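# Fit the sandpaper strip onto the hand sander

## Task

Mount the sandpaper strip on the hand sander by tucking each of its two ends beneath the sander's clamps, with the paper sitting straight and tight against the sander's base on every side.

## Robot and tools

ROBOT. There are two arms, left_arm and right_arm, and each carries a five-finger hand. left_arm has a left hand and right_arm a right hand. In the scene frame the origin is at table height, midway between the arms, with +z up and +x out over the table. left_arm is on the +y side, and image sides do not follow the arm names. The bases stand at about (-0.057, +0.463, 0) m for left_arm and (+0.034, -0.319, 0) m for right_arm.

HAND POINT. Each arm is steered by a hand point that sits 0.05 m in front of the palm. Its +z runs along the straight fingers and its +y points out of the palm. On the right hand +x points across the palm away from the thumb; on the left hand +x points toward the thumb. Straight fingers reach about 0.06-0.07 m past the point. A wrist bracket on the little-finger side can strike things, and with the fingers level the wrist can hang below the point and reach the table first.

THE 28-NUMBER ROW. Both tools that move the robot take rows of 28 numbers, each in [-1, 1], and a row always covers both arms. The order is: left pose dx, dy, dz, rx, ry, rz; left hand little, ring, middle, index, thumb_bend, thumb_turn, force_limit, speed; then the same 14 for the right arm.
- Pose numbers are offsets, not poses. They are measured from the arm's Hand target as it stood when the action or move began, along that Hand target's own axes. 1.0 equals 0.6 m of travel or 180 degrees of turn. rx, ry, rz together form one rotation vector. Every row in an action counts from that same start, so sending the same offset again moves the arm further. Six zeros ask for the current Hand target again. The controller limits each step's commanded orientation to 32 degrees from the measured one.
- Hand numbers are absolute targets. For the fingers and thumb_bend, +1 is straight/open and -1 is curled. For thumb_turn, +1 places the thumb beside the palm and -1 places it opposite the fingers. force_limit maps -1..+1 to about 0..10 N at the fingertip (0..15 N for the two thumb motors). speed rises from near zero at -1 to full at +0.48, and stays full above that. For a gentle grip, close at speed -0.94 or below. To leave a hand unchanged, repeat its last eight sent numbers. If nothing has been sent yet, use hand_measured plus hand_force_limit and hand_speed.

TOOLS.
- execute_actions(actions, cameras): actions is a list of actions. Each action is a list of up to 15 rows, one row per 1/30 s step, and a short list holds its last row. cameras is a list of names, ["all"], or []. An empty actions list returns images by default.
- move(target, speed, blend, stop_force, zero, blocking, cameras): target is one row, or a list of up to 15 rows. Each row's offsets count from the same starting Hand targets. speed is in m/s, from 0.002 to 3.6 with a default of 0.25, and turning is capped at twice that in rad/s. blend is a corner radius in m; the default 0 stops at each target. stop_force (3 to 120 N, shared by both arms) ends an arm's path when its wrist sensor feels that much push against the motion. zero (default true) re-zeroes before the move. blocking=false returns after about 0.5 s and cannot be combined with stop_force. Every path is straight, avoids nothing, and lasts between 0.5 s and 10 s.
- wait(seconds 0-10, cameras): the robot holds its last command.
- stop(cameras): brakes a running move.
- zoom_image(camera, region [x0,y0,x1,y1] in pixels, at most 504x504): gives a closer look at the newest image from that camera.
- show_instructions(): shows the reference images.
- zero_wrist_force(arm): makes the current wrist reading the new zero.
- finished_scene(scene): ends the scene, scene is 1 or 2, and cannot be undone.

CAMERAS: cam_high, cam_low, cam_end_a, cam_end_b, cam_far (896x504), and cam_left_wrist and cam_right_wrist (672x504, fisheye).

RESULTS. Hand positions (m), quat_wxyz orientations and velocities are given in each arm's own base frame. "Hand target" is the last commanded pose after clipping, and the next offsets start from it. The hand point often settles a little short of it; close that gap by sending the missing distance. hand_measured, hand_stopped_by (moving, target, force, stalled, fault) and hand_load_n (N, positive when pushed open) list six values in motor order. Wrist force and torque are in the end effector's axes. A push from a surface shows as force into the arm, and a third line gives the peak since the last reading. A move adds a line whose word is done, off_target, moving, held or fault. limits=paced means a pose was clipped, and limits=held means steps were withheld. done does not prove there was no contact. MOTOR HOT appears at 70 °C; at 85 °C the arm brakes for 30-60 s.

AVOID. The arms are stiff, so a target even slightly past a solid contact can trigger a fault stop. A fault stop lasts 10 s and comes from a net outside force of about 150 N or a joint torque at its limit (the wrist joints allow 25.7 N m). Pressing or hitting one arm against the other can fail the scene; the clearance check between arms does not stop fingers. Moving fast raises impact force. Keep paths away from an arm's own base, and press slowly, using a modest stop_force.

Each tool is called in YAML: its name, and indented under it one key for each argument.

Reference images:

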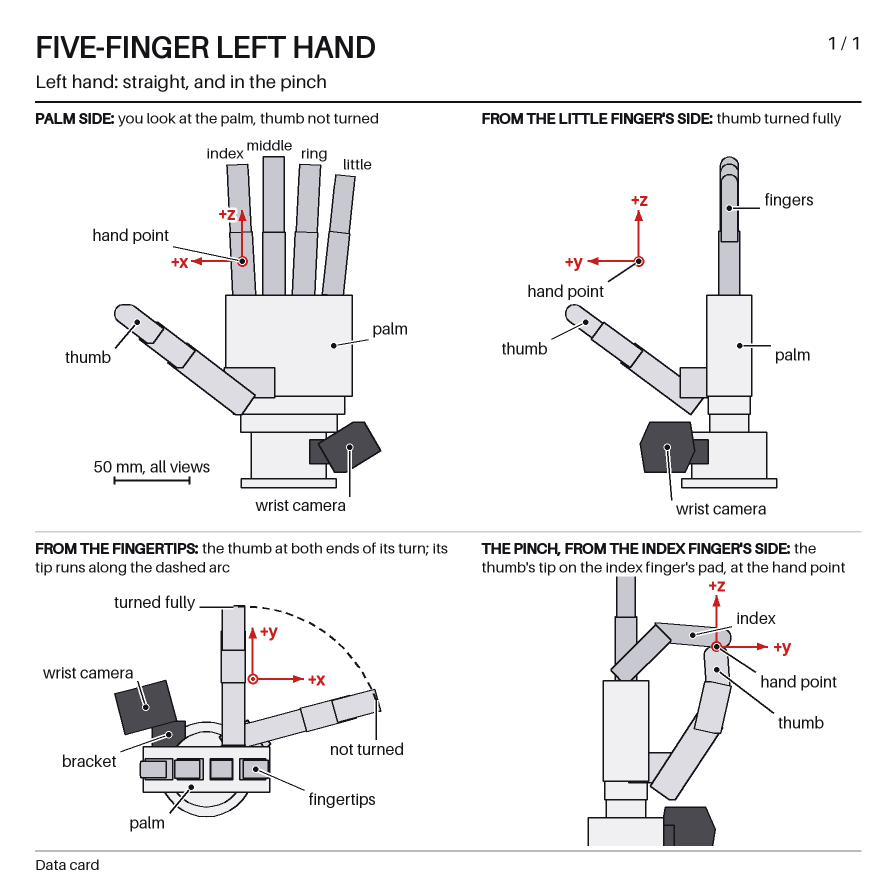

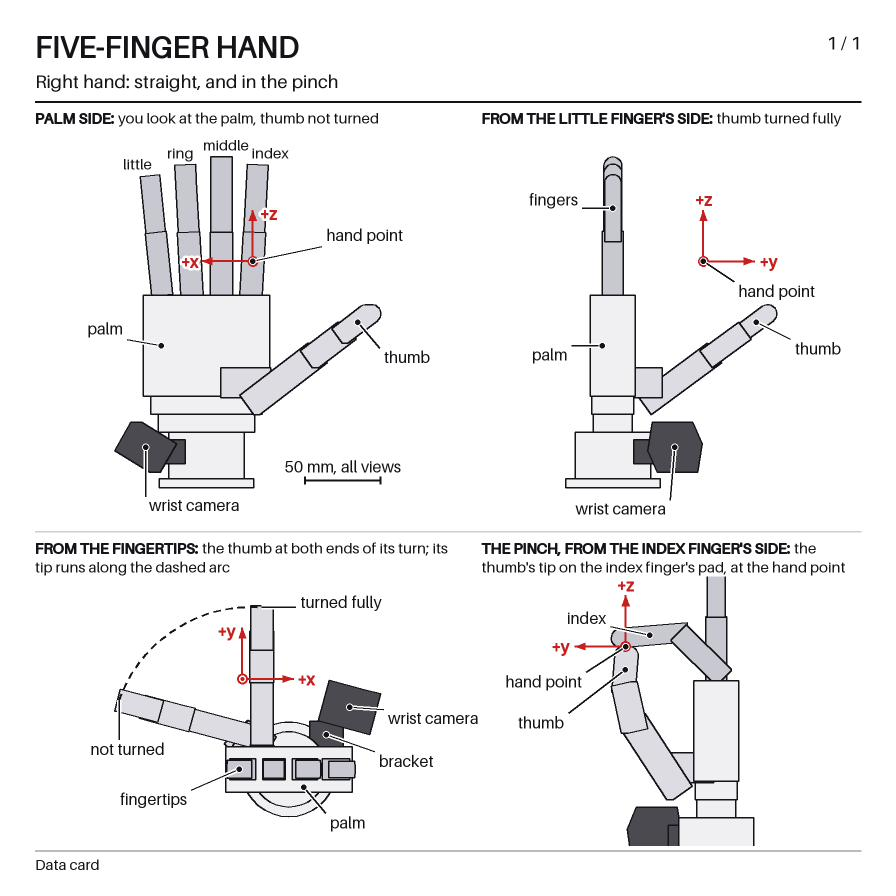

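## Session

execute_actions:
  actions: []

Scene clock: 0.00 s.
left_arm: end_effector_position=(+0.8110, -0.0067, +0.1548) hand_measured=(+1.000, +1.000, +1.000, +1.000, +1.000, +1.000) hand_load_n=(+0.0, +0.0, +0.0, +0.0, +0.0, +0.0) hand_stopped_by=(target, target, target, target, target, target) hand_force_limit=0.00 hand_speed=-0.80 end_effector_quat_wxyz=(-0.072, +0.977, +0.000, +0.201) | right_arm: end_effector_position=(+0.4644, +0.4011, +0.2712) hand_measured=(+1.000, +1.000, +1.000, +1.000, +1.000, +1.000) hand_load_n=(+0.0, +0.0, +0.0, +0.0, +0.0, +0.0) hand_stopped_by=(target, target, target, target, target, target) hand_force_limit=0.00 hand_speed=-0.80 end_effector_quat_wxyz=(+0.033, -0.642, +0.727, +0.242)
Joint positions: left_arm=[3.365 -2.635 -0.376 1.868 -1.621 1.806] | right_arm=[0.226 -0.667 0.621 1.805 1.112 -2.836]
Joint velocities: within noise
Joint torques (N m): no reading
Wrist force (N): no reading
Wrist torque (N m): no reading
Wrist force, peak (N): no reading
Hand target: left_arm +0.8110, -0.0067, +0.1548; -0.072, +0.977, +0.000, +0.201 | right_arm +0.4644, +0.4011, +0.2712; +0.033, -0.642, +0.727, +0.242

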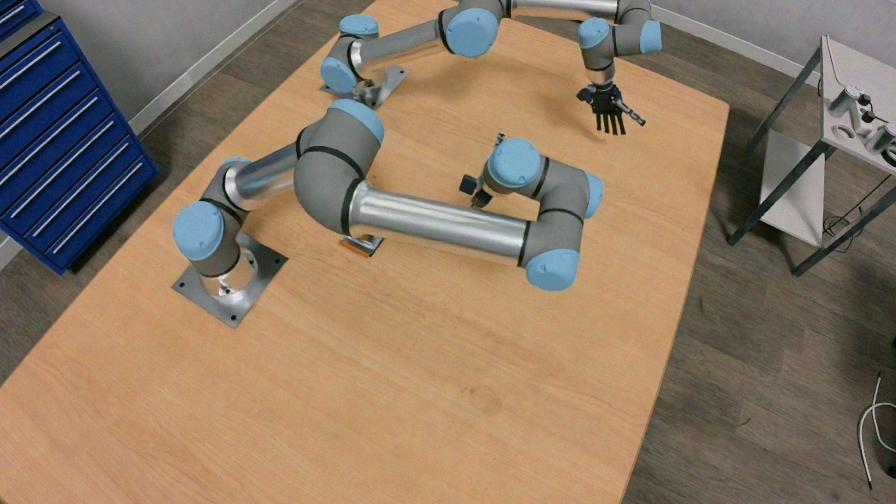

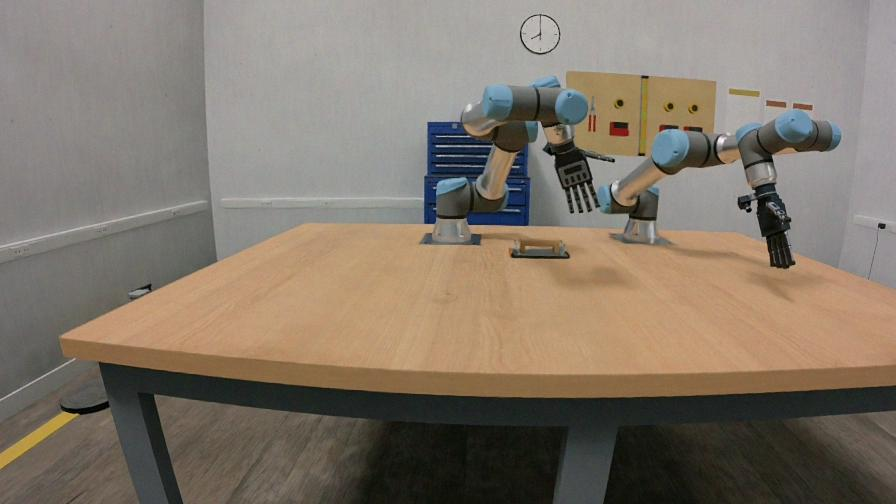

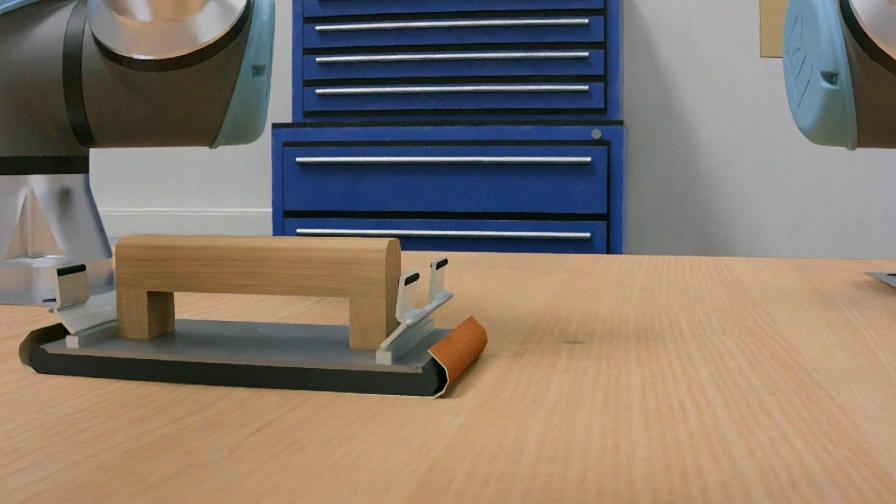

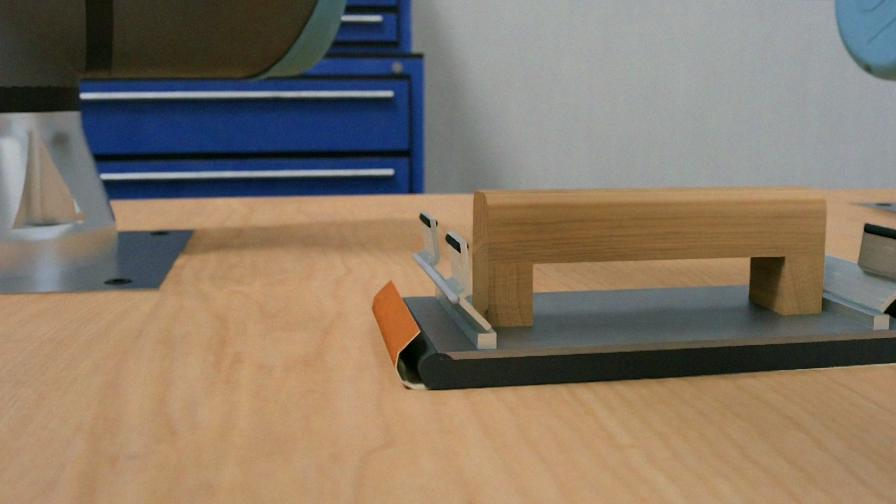

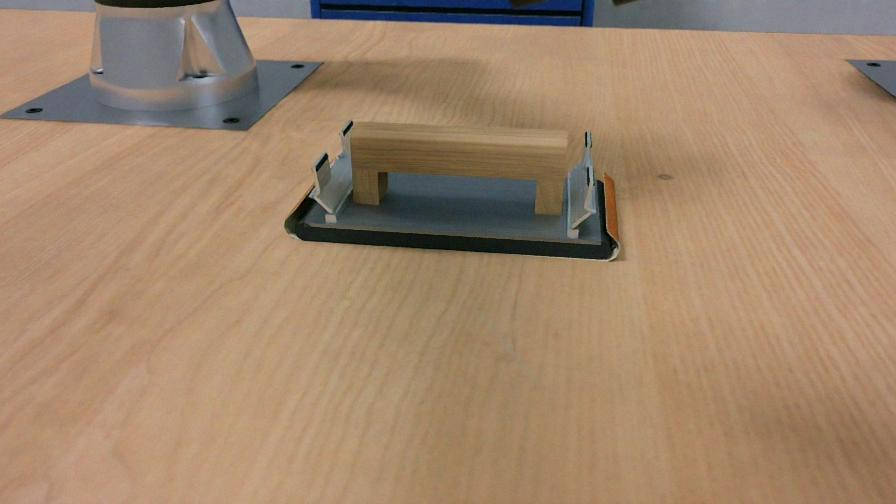

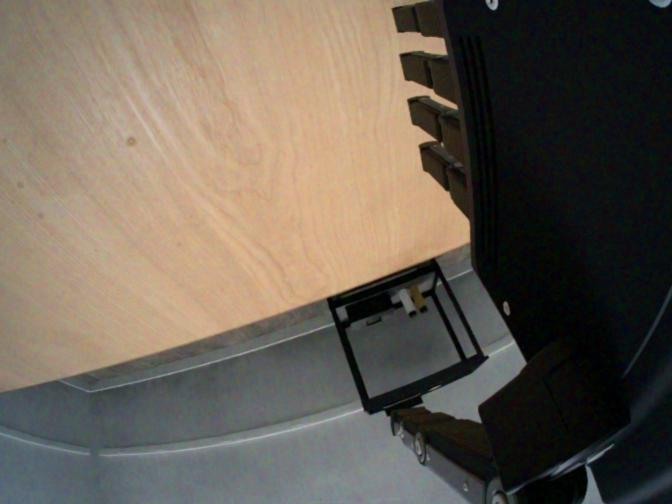

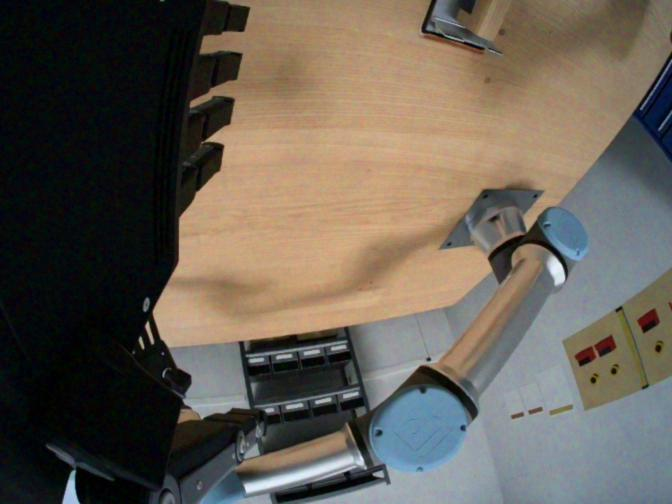

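zoom_image:
  camera: "cam_end_a"
  region: [360, 240, 560, 420]

zoom_image:
  camera: "cam_end_b"
  region: [340, 200, 560, 410]

zoom_image:
  camera: "cam_far"
  region: [260, 90, 680, 300]

Scaled by 2.520 from the camera's 896x504 image, which has a finer 1280x720 frame.

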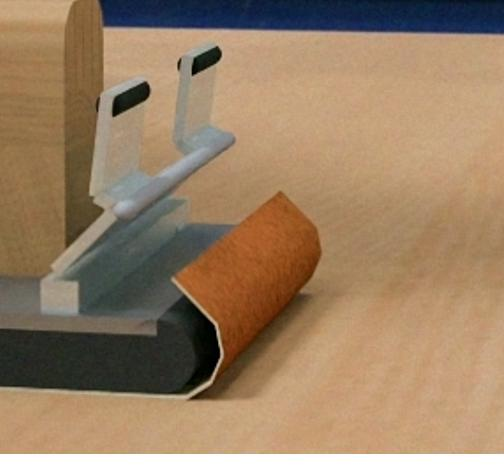

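Scaled by 2.291 from the camera's 896x504 image, which has a finer 1280x720 frame.

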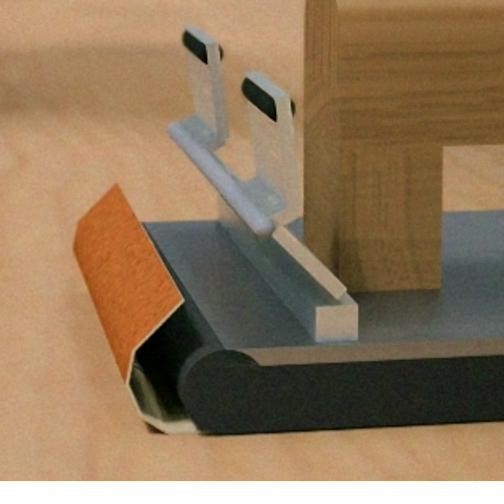

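Scaled by 1.200 from the camera's 896x504 image, which has a finer 1280x720 frame.

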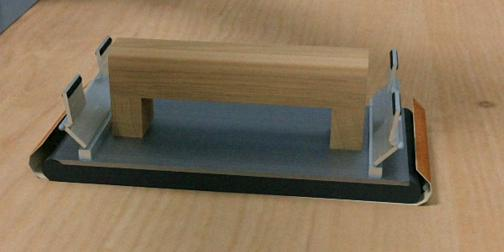

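move:
  target: [0,0,0,0,0,0,-0.24,-0.24,-1,-0.24,1,-1,0.5,0.2,0.4713,0.2168,0.0192,0.1704,0.0217,0.4559,-1,1,-1,-1,1,1,0.5,0.2]
  speed: 0.35

move:
  target: [-0.6267,0.5207,-0.4343,-0.0489,-0.1281,0.0131,-0.24,-0.24,-1,-0.24,1,-1,0.5,0.2,0,0,0,0,0,0,-1,1,-1,-1,1,1,0.5,0.2]
  speed: 0.3
  cameras: ["all"]

zoom_image:
  camera: "cam_high"
  region: [300, 120, 500, 280]

Scene clock: 112.40 s.
left_arm: end_effector_position=(+0.8110, -0.0067, +0.1548) hand_measured=(-0.240, -0.240, -1.000, -0.240, +1.000, -1.000) hand_load_n=(+0.0, +0.5, +0.0, +0.0, +0.0, -0.5) hand_stopped_by=(target, target, target, target, target, target) hand_force_limit=0.50 hand_speed=0.20 end_effector_quat_wxyz=(-0.072, +0.977, +0.000, +0.201) | right_arm: end_effector_position=(+0.2890, +0.1540, +0.1999) hand_measured=(-1.000, +1.000, -1.000, -1.000, +1.000, +1.000) hand_load_n=(+0.0, +0.0, +0.0, +0.0, +0.0, +0.0) hand_stopped_by=(target, target, target, target, target, target) hand_force_limit=0.50 hand_speed=0.20 end_effector_quat_wxyz=(+0.000, +0.008, +1.000, +0.000)
Joint positions: left_arm=[3.365 -2.635 -0.376 1.868 -1.621 1.806] | right_arm=[-0.157 -1.638 1.994 1.215 1.57 -1.712]
Joint torques (N m): left_arm=[-0.06 51.1 18.2 -1.87 -0.08 -0.32] | right_arm=[-13.22 -25.32 -5.02 0.18 1.86 1.45]
Wrist force (N): left_arm=[0.0 0.1 -0.1] | right_arm=[1.1 -0.3 -0.7]
Wrist torque (N m): left_arm=[0.05 0.02 0.00] | right_arm=[0.03 -0.13 -0.09]
Wrist force, peak (N): left_arm=[-0.2 0.1 -0.5] | right_arm=[1.6 -0.8 -0.3]
Hand target: left_arm +0.8110, -0.0067, +0.1548; -0.072, +0.977, +0.000, +0.201 | right_arm +0.2889, +0.1538, +0.1998; +0.000, +0.008, +1.000, +0.000
Off the commanded pose: left_arm 0.000 m, 0 deg | right_arm 0.000 m, 0 deg.
move: done

Scene clock: 115.03 s.
left_arm: end_effector_position=(+0.3719, -0.3412, +0.1997) hand_measured=(-0.240, -0.240, -1.000, -0.240, +1.000, -1.000) hand_load_n=(+0.0, +0.0, +0.0, +0.0, +0.0, +0.0) hand_stopped_by=(target, target, target, target, target, target) hand_force_limit=0.50 hand_speed=0.20 end_effector_quat_wxyz=(+0.000, +1.000, -0.021, +0.000) | right_arm: end_effector_position=(+0.2889, +0.1538, +0.1998) hand_measured=(-1.000, +1.000, -1.000, -1.000, +1.000, +1.000) hand_load_n=(+0.0, +0.0, +0.0, +0.0, +0.0, +0.0) hand_stopped_by=(target, target, target, target, target, target) hand_force_limit=0.50 hand_speed=0.20 end_effector_quat_wxyz=(+0.000, +0.008, +1.000, +0.000)
Joint positions: left_arm=[2.764 -1.923 -1.507 1.859 -1.571 1.235] | right_arm=[-0.158 -1.639 1.994 1.215 1.571 -1.712]
Joint torques (N m): left_arm=[-7.45 36.03 7.32 -4.32 1.23 -1.77] | right_arm=[-12.35 -25.16 -5.63 0.16 1.98 1.4]
Wrist force (N): left_arm=[-0.2 0.3 0.1] | right_arm=[0.9 -0.5 -0.7]
Wrist torque (N m): left_arm=[0.10 0.08 0.02] | right_arm=[0.01 -0.11 -0.09]
Wrist force, peak (N): left_arm=[-1.0 1.1 -0.1] | right_arm=[1.2 -0.8 -0.7]
Hand target: left_arm +0.3718, -0.3413, +0.1997; +0.000, +1.000, -0.021, +0.000 | right_arm +0.2889, +0.1538, +0.1998; +0.000, +0.008, +1.000, +0.000
Off the commanded pose: left_arm 0.000 m, 0 deg | right_arm 0.000 m, 0 deg.
move: done

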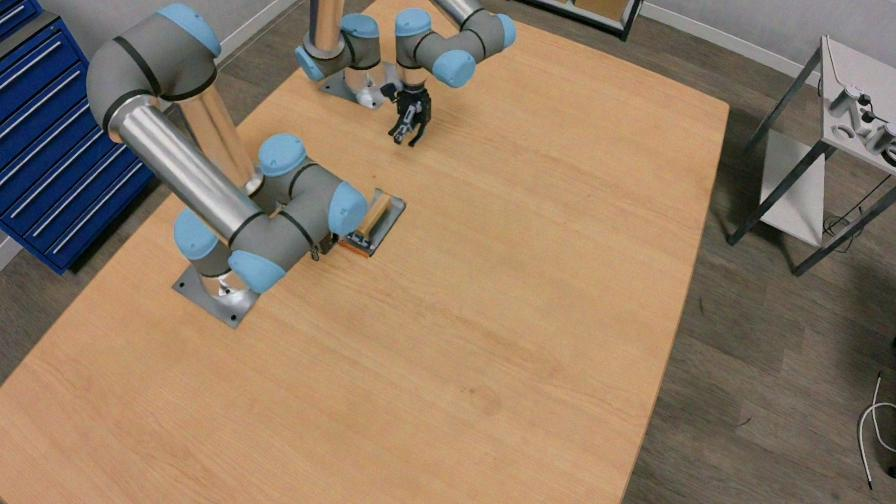

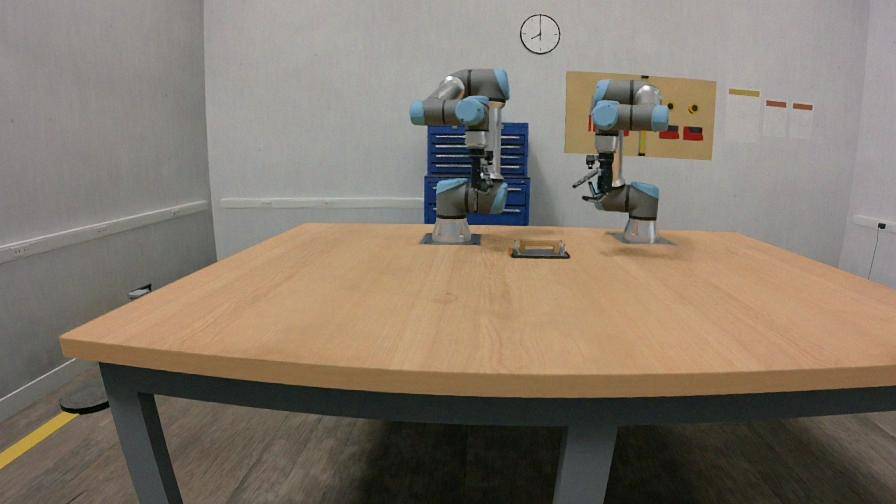

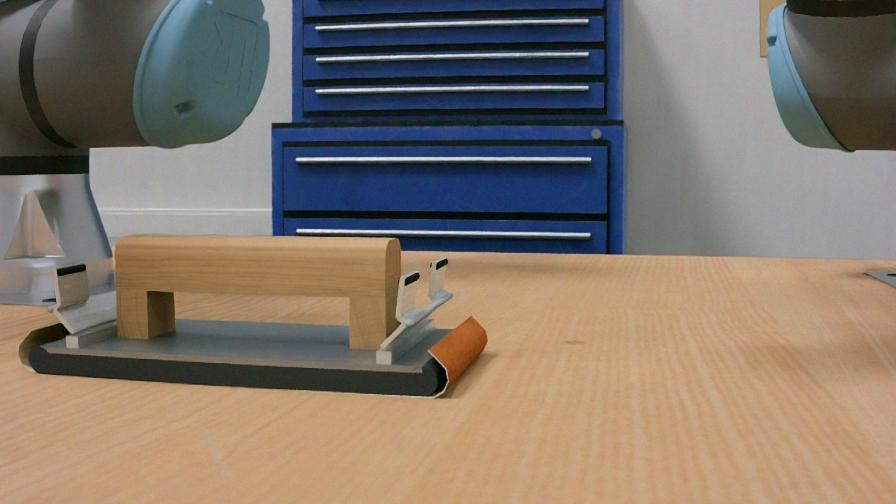

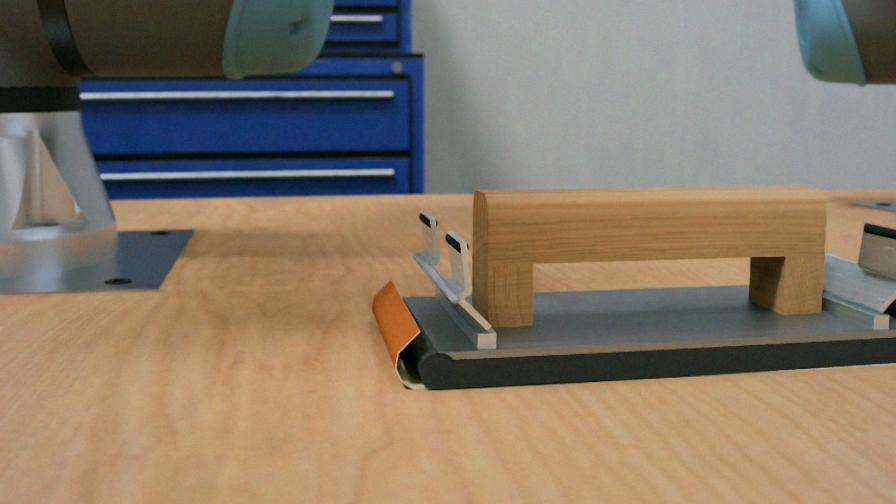

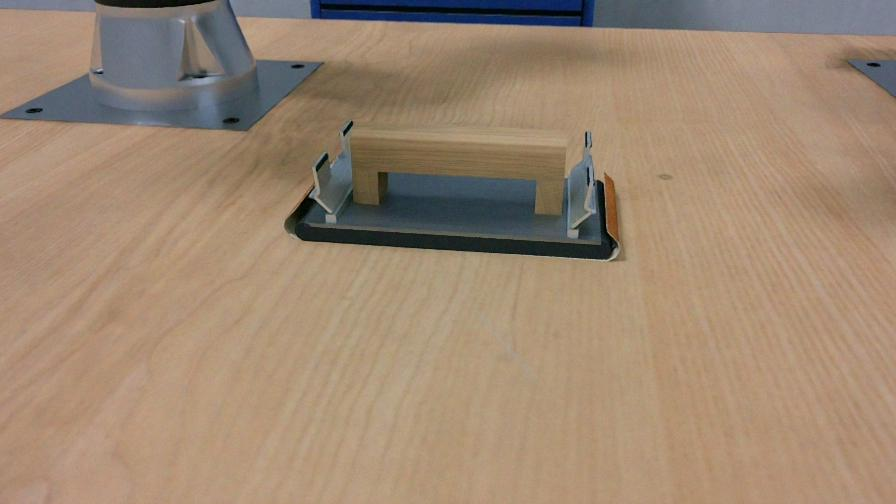

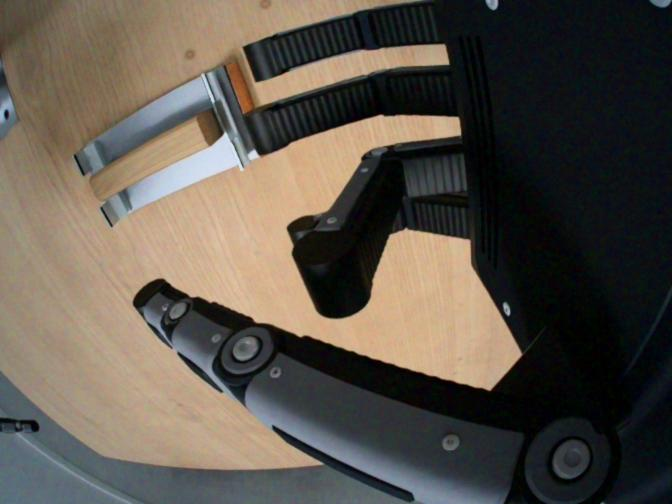

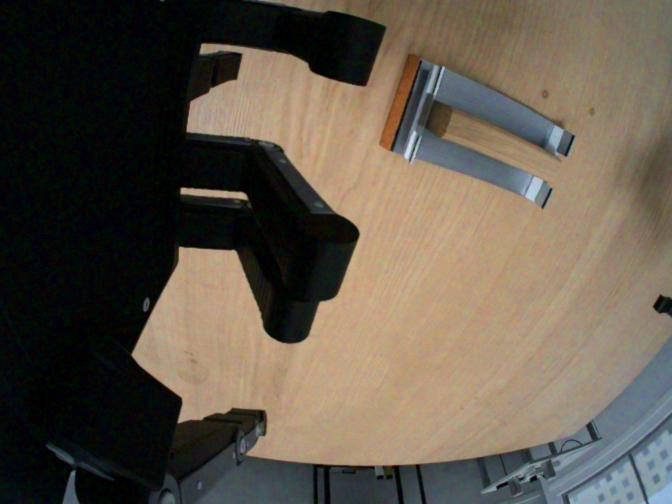

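Scaled by 2.520 from the camera's 896x504 image, which has a finer 1280x720 frame.

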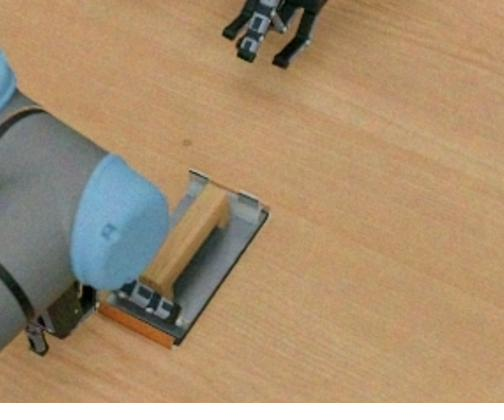

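move:
  target: [0.0045,0.0489,0.1828,0.0444,0,0,-0.24,-0.24,-1,-0.24,1,-1,0.5,0.2,0,0,0,0,0,0,-1,1,-1,-1,1,1,0.5,0.2]
  speed: 0.2
  cameras: ["cam_end_a","cam_far","cam_left_wrist","cam_high"]

Scene clock: 165.60 s.
left_arm: end_effector_position=(+0.3732, -0.3706, +0.0902) hand_measured=(-0.240, -0.240, -1.000, -0.240, +1.000, -1.000) hand_load_n=(+0.0, +0.5, +0.0, +0.0, +0.0, +0.0) hand_stopped_by=(target, target, target, target, target, target) hand_force_limit=0.50 hand_speed=0.20 end_effector_quat_wxyz=(-0.070, +0.997, -0.021, +0.001) | right_arm: end_effector_position=(+0.2889, +0.1538, +0.1998) hand_measured=(-1.000, +1.000, -1.000, -1.000, +1.000, +1.000) hand_load_n=(+0.0, +0.0, +0.5, +0.0, +0.0, +0.0) hand_stopped_by=(target, target, target, target, target, target) hand_force_limit=0.50 hand_speed=0.20 end_effector_quat_wxyz=(+0.000, +0.008, +1.000, +0.000)
Joint positions: left_arm=[2.632 -2.12 -1.514 1.999 -1.696 1.1] | right_arm=[-0.158 -1.639 1.994 1.215 1.571 -1.712]
Joint torques (N m): left_arm=[-7.24 27.92 24.88 -1.39 -1.5 -2.15] | right_arm=[-12.28 -25.58 -5.49 0.27 1.94 1.41]
Wrist force (N): left_arm=[0.0 0.6 -0.4] | right_arm=[1.2 -0.4 -0.6]
Wrist torque (N m): left_arm=[0.15 0.03 0.03] | right_arm=[0.02 -0.14 -0.08]
Wrist force, peak (N): left_arm=[-0.2 0.9 0.5] | right_arm=[1.4 -0.1 -0.8]
Hand target: left_arm +0.3732, -0.3707, +0.0900; -0.070, +0.997, -0.021, +0.001 | right_arm +0.2889, +0.1538, +0.1998; +0.000, +0.008, +1.000, +0.000
Off the commanded pose: left_arm 0.000 m, 0 deg | right_arm 0.000 m, 0 deg.
move: done
Images, in order (width x height): cam_high 896x504, cam_end_a 896x504, cam_far 896x504, cam_left_wrist 672x504.

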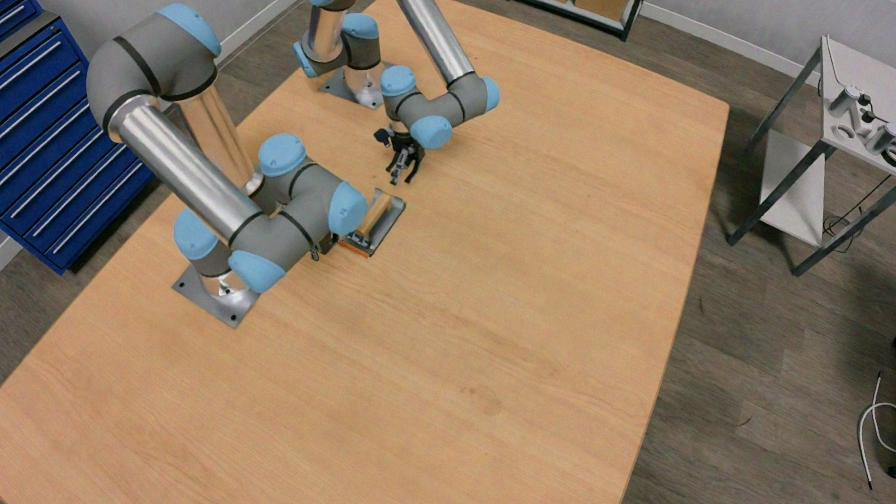

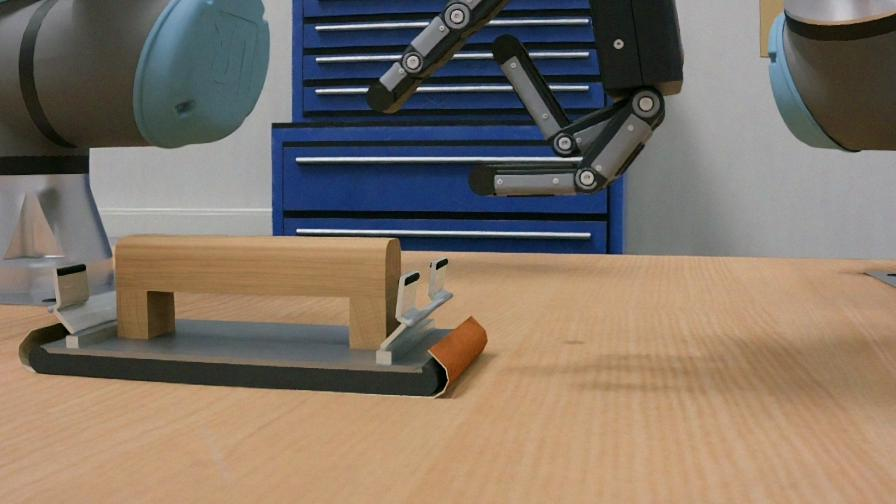

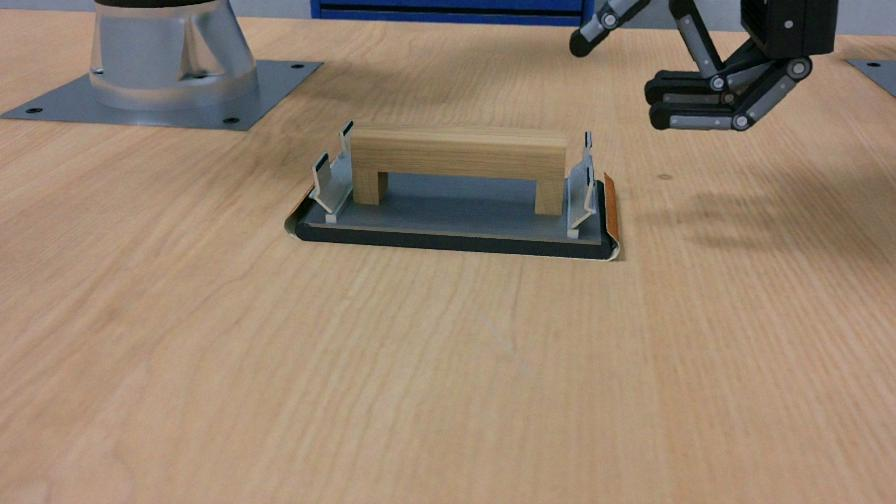

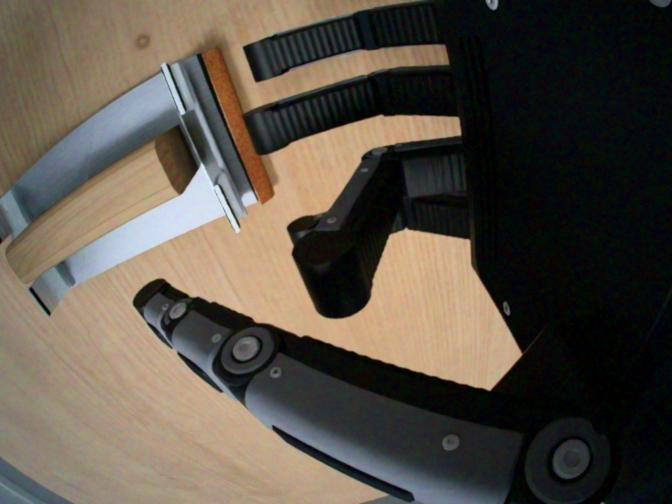

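move:
  target:
    - [0.0167,0.0167,0.1188,0,0,0,-0.24,-0.24,-1,-0.24,1,-1,0.5,0.2,0,0,0,0,0,0,-1,1,-1,-1,1,1,0.5,0.2]
  speed: 0.08
  stop_force: 10
  cameras: ["cam_end_a","cam_far"]

zoom_image:
  camera: "cam_end_a"
  region: [360, 240, 560, 420]

Scene clock: 179.33 s.
left_arm: end_effector_position=(+0.3832, -0.3711, +0.0180) hand_measured=(-0.240, -0.240, -1.000, -0.240, +1.000, -1.000) hand_load_n=(+0.0, +0.0, +0.0, +0.0, +0.0, +0.0) hand_stopped_by=(target, target, target, target, target, target) hand_force_limit=0.50 hand_speed=0.20 end_effector_quat_wxyz=(-0.070, +0.997, -0.021, +0.001) | right_arm: end_effector_position=(+0.2889, +0.1538, +0.1998) hand_measured=(-1.000, +1.000, -1.000, -1.000, +1.000, +1.000) hand_load_n=(+0.0, +0.0, +0.5, +0.0, +0.0, +0.0) hand_stopped_by=(target, target, target, target, target, target) hand_force_limit=0.50 hand_speed=0.20 end_effector_quat_wxyz=(+0.000, +0.008, +1.000, +0.000)
Joint positions: left_arm=[2.641 -2.225 -1.548 2.14 -1.696 1.109] | right_arm=[-0.158 -1.639 1.994 1.215 1.571 -1.712]
Joint torques (N m): left_arm=[8.9 27.75 3.81 -1.27 -1.33 1.49] | right_arm=[-12.2 -25.36 -5.26 0.23 1.98 1.44]
Wrist force (N): left_arm=[0.0 0.7 -0.1] | right_arm=[1.1 -0.6 -0.8]
Wrist torque (N m): left_arm=[0.15 0.03 -0.08] | right_arm=[-0.01 -0.12 -0.09]
Wrist force, peak (N): left_arm=[0.0 0.8 -0.3] | right_arm=[1.2 -0.8 -0.8]
Hand target: left_arm +0.3832, -0.3711, +0.0180; -0.070, +0.997, -0.021, +0.001 | right_arm +0.2889, +0.1538, +0.1998; +0.000, +0.008, +1.000, +0.000
Off the commanded pose: left_arm 0.000 m, 0 deg | right_arm 0.000 m, 0 deg.
move: done
Images, in order (width x height): cam_end_a 896x504, cam_far 896x504.

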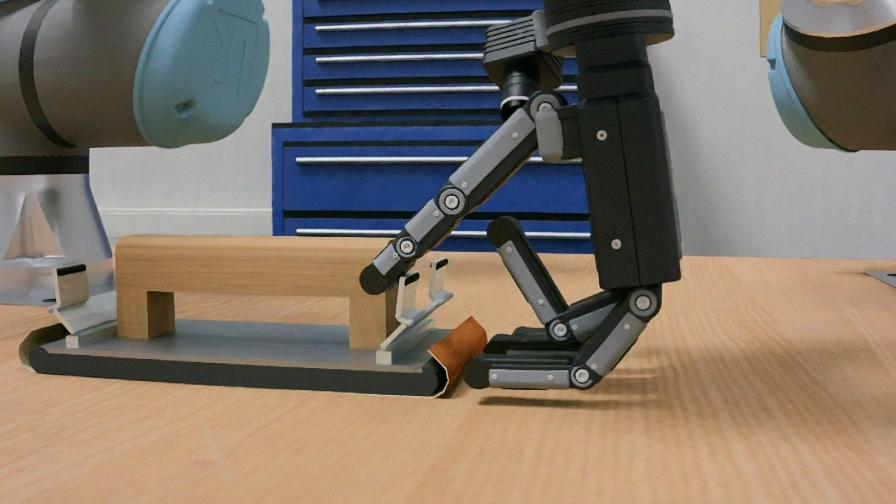

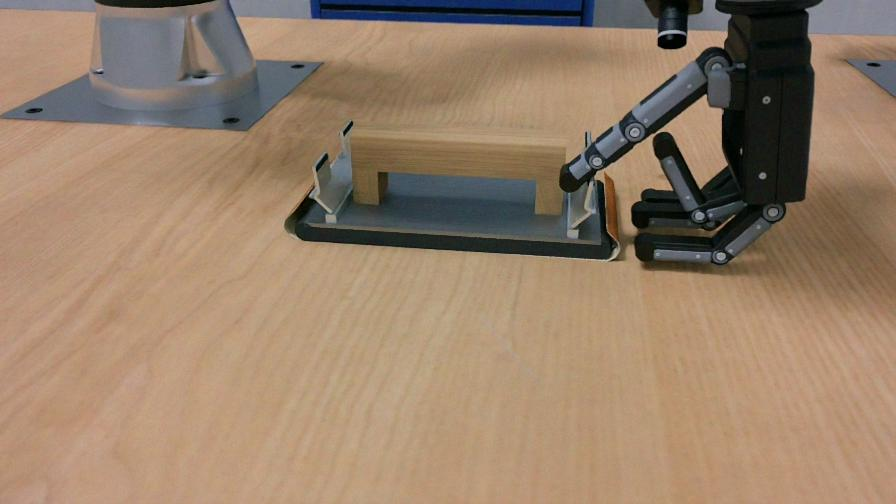

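Scaled by 2.520 from the camera's 896x504 image, which has a finer 1280x720 frame.

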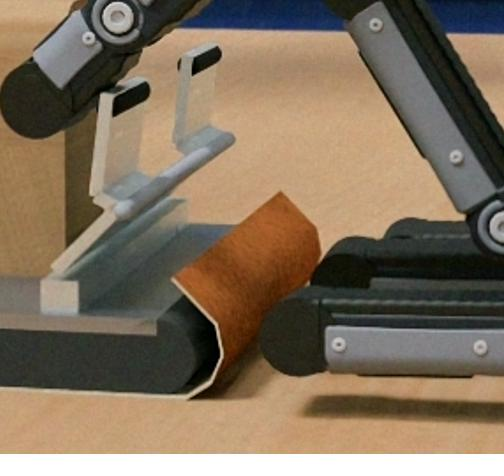

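move:
  target:
    - [-0.0167,0,0,0,0,0,-0.24,-0.24,-1,-0.24,1,-1,0.5,0.2,0,0,0,0,0,0,-1,1,-1,-1,1,1,0.5,0.2]
    - [-0.0167,0.0012,0.0086,0,0,0,-0.24,-0.24,-1,-0.24,1,-1,0.5,0.2,0,0,0,0,0,0,-1,1,-1,-1,1,1,0.5,0.2]
  speed: [0.05,0.015]
  stop_force: 8
  cameras: ["cam_end_a","cam_far"]

zoom_image:
  camera: "cam_end_a"
  region: [360, 240, 560, 420]

Scene clock: 189.03 s.
left_arm: end_effector_position=(+0.3732, -0.3706, +0.0128) hand_measured=(-0.240, -0.240, -1.000, -0.240, +1.000, -1.000) hand_load_n=(+0.0, +0.0, +0.0, +0.0, +0.5, +0.5) hand_stopped_by=(target, target, target, target, target, target) hand_force_limit=0.50 hand_speed=0.20 end_effector_quat_wxyz=(-0.070, +0.997, -0.021, +0.001) | right_arm: end_effector_position=(+0.2889, +0.1538, +0.1998) hand_measured=(-1.000, +1.000, -1.000, -1.000, +1.000, +1.000) hand_load_n=(+0.0, +0.0, +0.0, +0.0, +0.0, +0.0) hand_stopped_by=(target, target, target, target, target, target) hand_force_limit=0.50 hand_speed=0.20 end_effector_quat_wxyz=(+0.000, +0.008, +1.000, +0.000)
Joint positions: left_arm=[2.632 -2.218 -1.578 2.162 -1.696 1.1] | right_arm=[-0.158 -1.639 1.994 1.215 1.571 -1.712]
Joint torques (N m): left_arm=[-6.39 25.28 2.03 -1.14 -0.13 -1.98] | right_arm=[-11.73 -25.44 -5.24 0.24 1.97 1.43]
Wrist force (N): left_arm=[0.2 1.3 -4.9] | right_arm=[1.0 0.0 -0.4]
Wrist torque (N m): left_arm=[0.05 -0.05 0.01] | right_arm=[0.05 -0.13 -0.07]
Wrist force, peak (N): left_arm=[2.1 3.5 -8.4] | right_arm=[1.0 -0.7 -1.1]
Hand target: left_arm +0.3732, -0.3706, +0.0128; -0.070, +0.997, -0.021, +0.001 | right_arm +0.2889, +0.1538, +0.1998; +0.000, +0.008, +1.000, +0.000
Off the commanded pose: left_arm 0.000 m, 0 deg | right_arm 0.000 m, 0 deg.
move: done
Images, in order (width x height): cam_end_a 896x504, cam_far 896x504.

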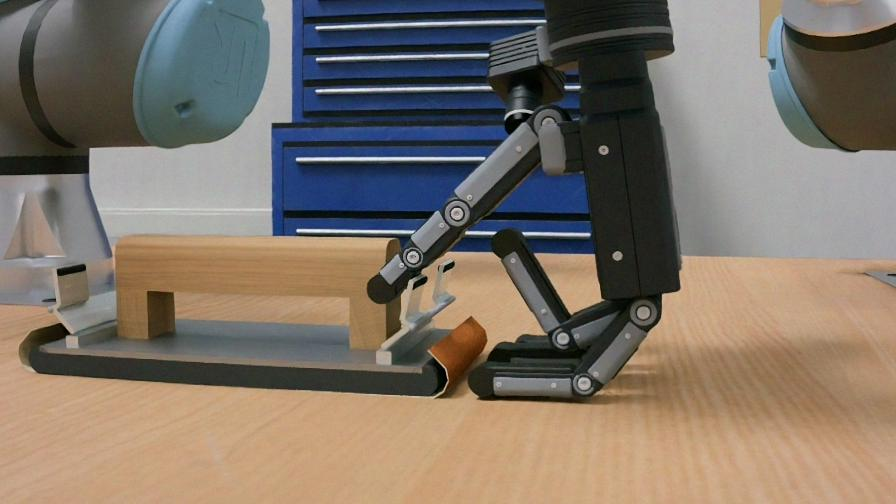

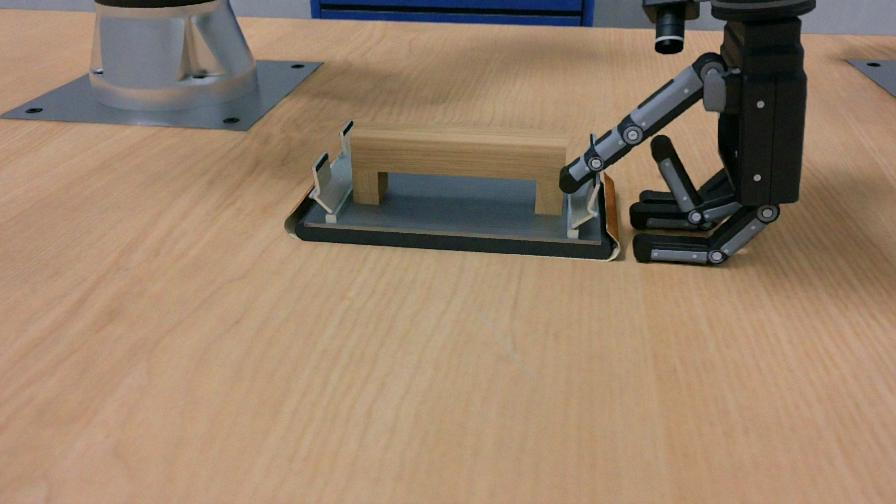

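Scaled by 2.520 from the camera's 896x504 image, which has a finer 1280x720 frame.

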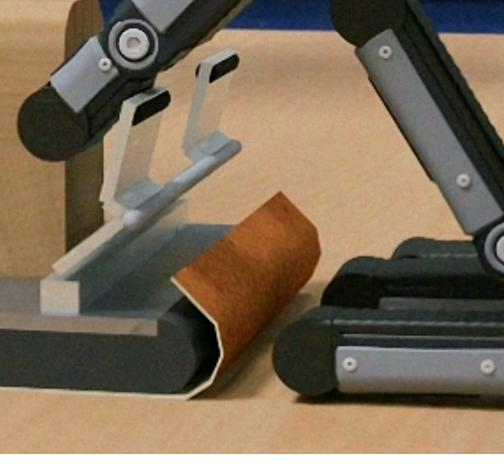

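move:
  target:
    - [0,-0.0001,-0.0007,0,0,0,-0.24,-0.24,-1,-0.24,1,-1,0.5,0.2,-0.0074,0.3307,0.0497,0,0,0,-1,1,-1,-1,1,1,0.5,0.2]
    - [0,-0.0001,-0.0007,0,0,0,-0.24,-0.24,-1,-0.24,1,-1,0.5,0.2,-0.0074,0.3307,0.1163,0,0,0,-1,1,-1,-1,1,1,0.5,0.2]
  speed: [0.2,0.1]
  cameras: ["cam_end_a","cam_far","cam_end_b"]

Scene clock: 209.17 s.
left_arm: end_effector_position=(+0.3732, -0.3706, +0.0133) hand_measured=(-0.240, -0.240, -1.000, -0.240, +1.000, -1.000) hand_load_n=(+0.0, +0.0, +0.0, +0.0, +0.5, +0.0) hand_stopped_by=(target, target, target, target, target, target) hand_force_limit=0.50 hand_speed=0.20 end_effector_quat_wxyz=(-0.070, +0.997, -0.021, +0.001) | right_arm: end_effector_position=(+0.2967, +0.3521, +0.1302) hand_measured=(-1.000, +1.000, -1.000, -1.000, +1.000, +1.000) hand_load_n=(+0.0, +0.0, +0.0, +0.0, +0.0, +0.0) hand_stopped_by=(target, target, target, target, target, target) hand_force_limit=0.50 hand_speed=0.20 end_effector_quat_wxyz=(+0.000, +0.008, +1.000, +0.000)
Joint positions: left_arm=[2.632 -2.218 -1.578 2.161 -1.696 1.1] | right_arm=[0.49 -1.268 1.767 1.072 1.571 -1.064]
Joint torques (N m): left_arm=[-4.24 43.37 21.09 -4.36 -1.07 -1.67] | right_arm=[12.34 -15.46 -3.4 0 -1.69 1.48]
Wrist force (N): left_arm=[0.0 3.6 -2.0] | right_arm=[0.8 0.1 -0.8]
Wrist torque (N m): left_arm=[0.27 -0.01 -0.01] | right_arm=[0.07 -0.11 -0.05]
Wrist force, peak (N): left_arm=[0.1 1.4 -5.5] | right_arm=[1.2 -1.3 -1.1]
Hand target: left_arm +0.3732, -0.3706, +0.0133; -0.070, +0.997, -0.021, +0.001 | right_arm +0.2967, +0.3522, +0.1301; +0.000, +0.008, +1.000, +0.000
Off the commanded pose: left_arm 0.000 m, 0 deg | right_arm 0.000 m, 0 deg.
move: done
Images, in order (width x height): cam_end_a 896x504, cam_end_b 896x504, cam_far 896x504.

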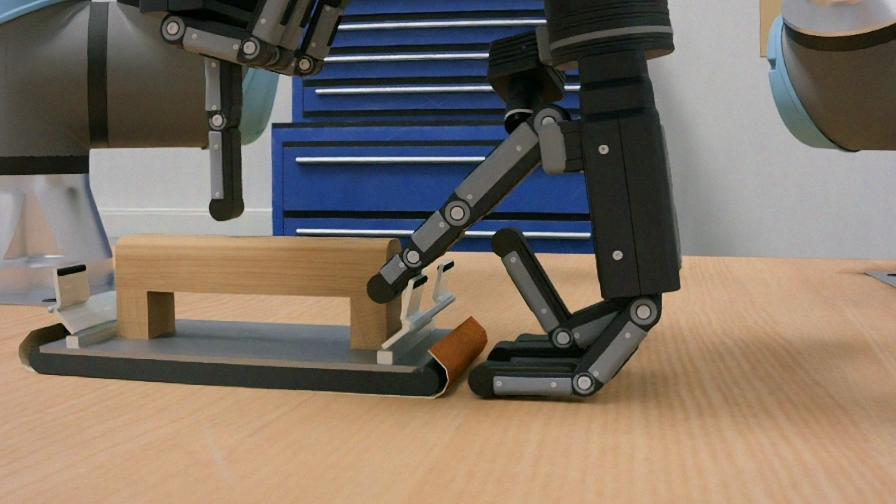

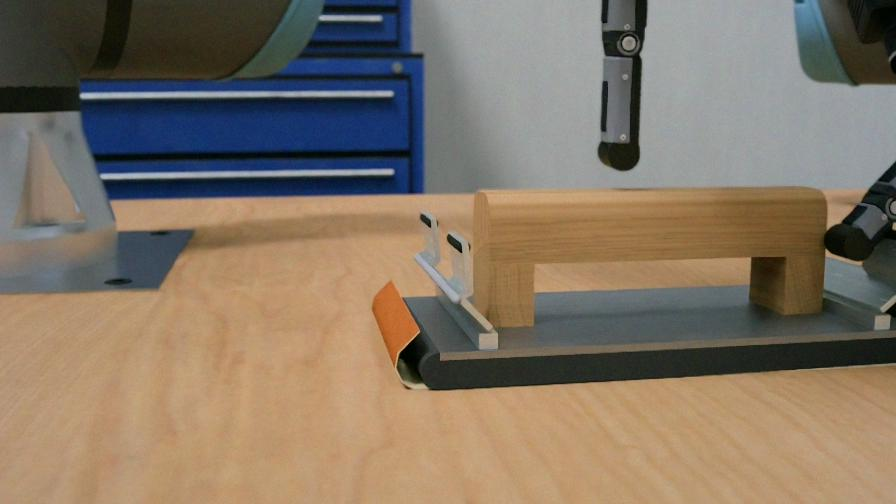

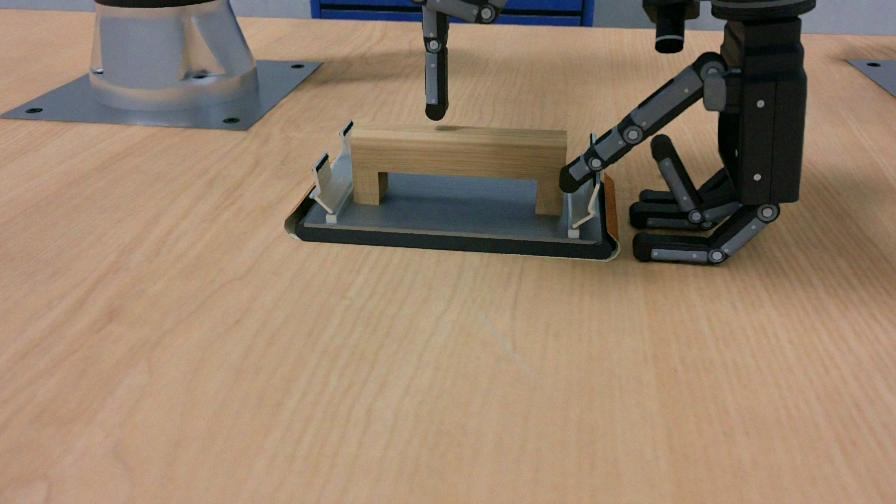

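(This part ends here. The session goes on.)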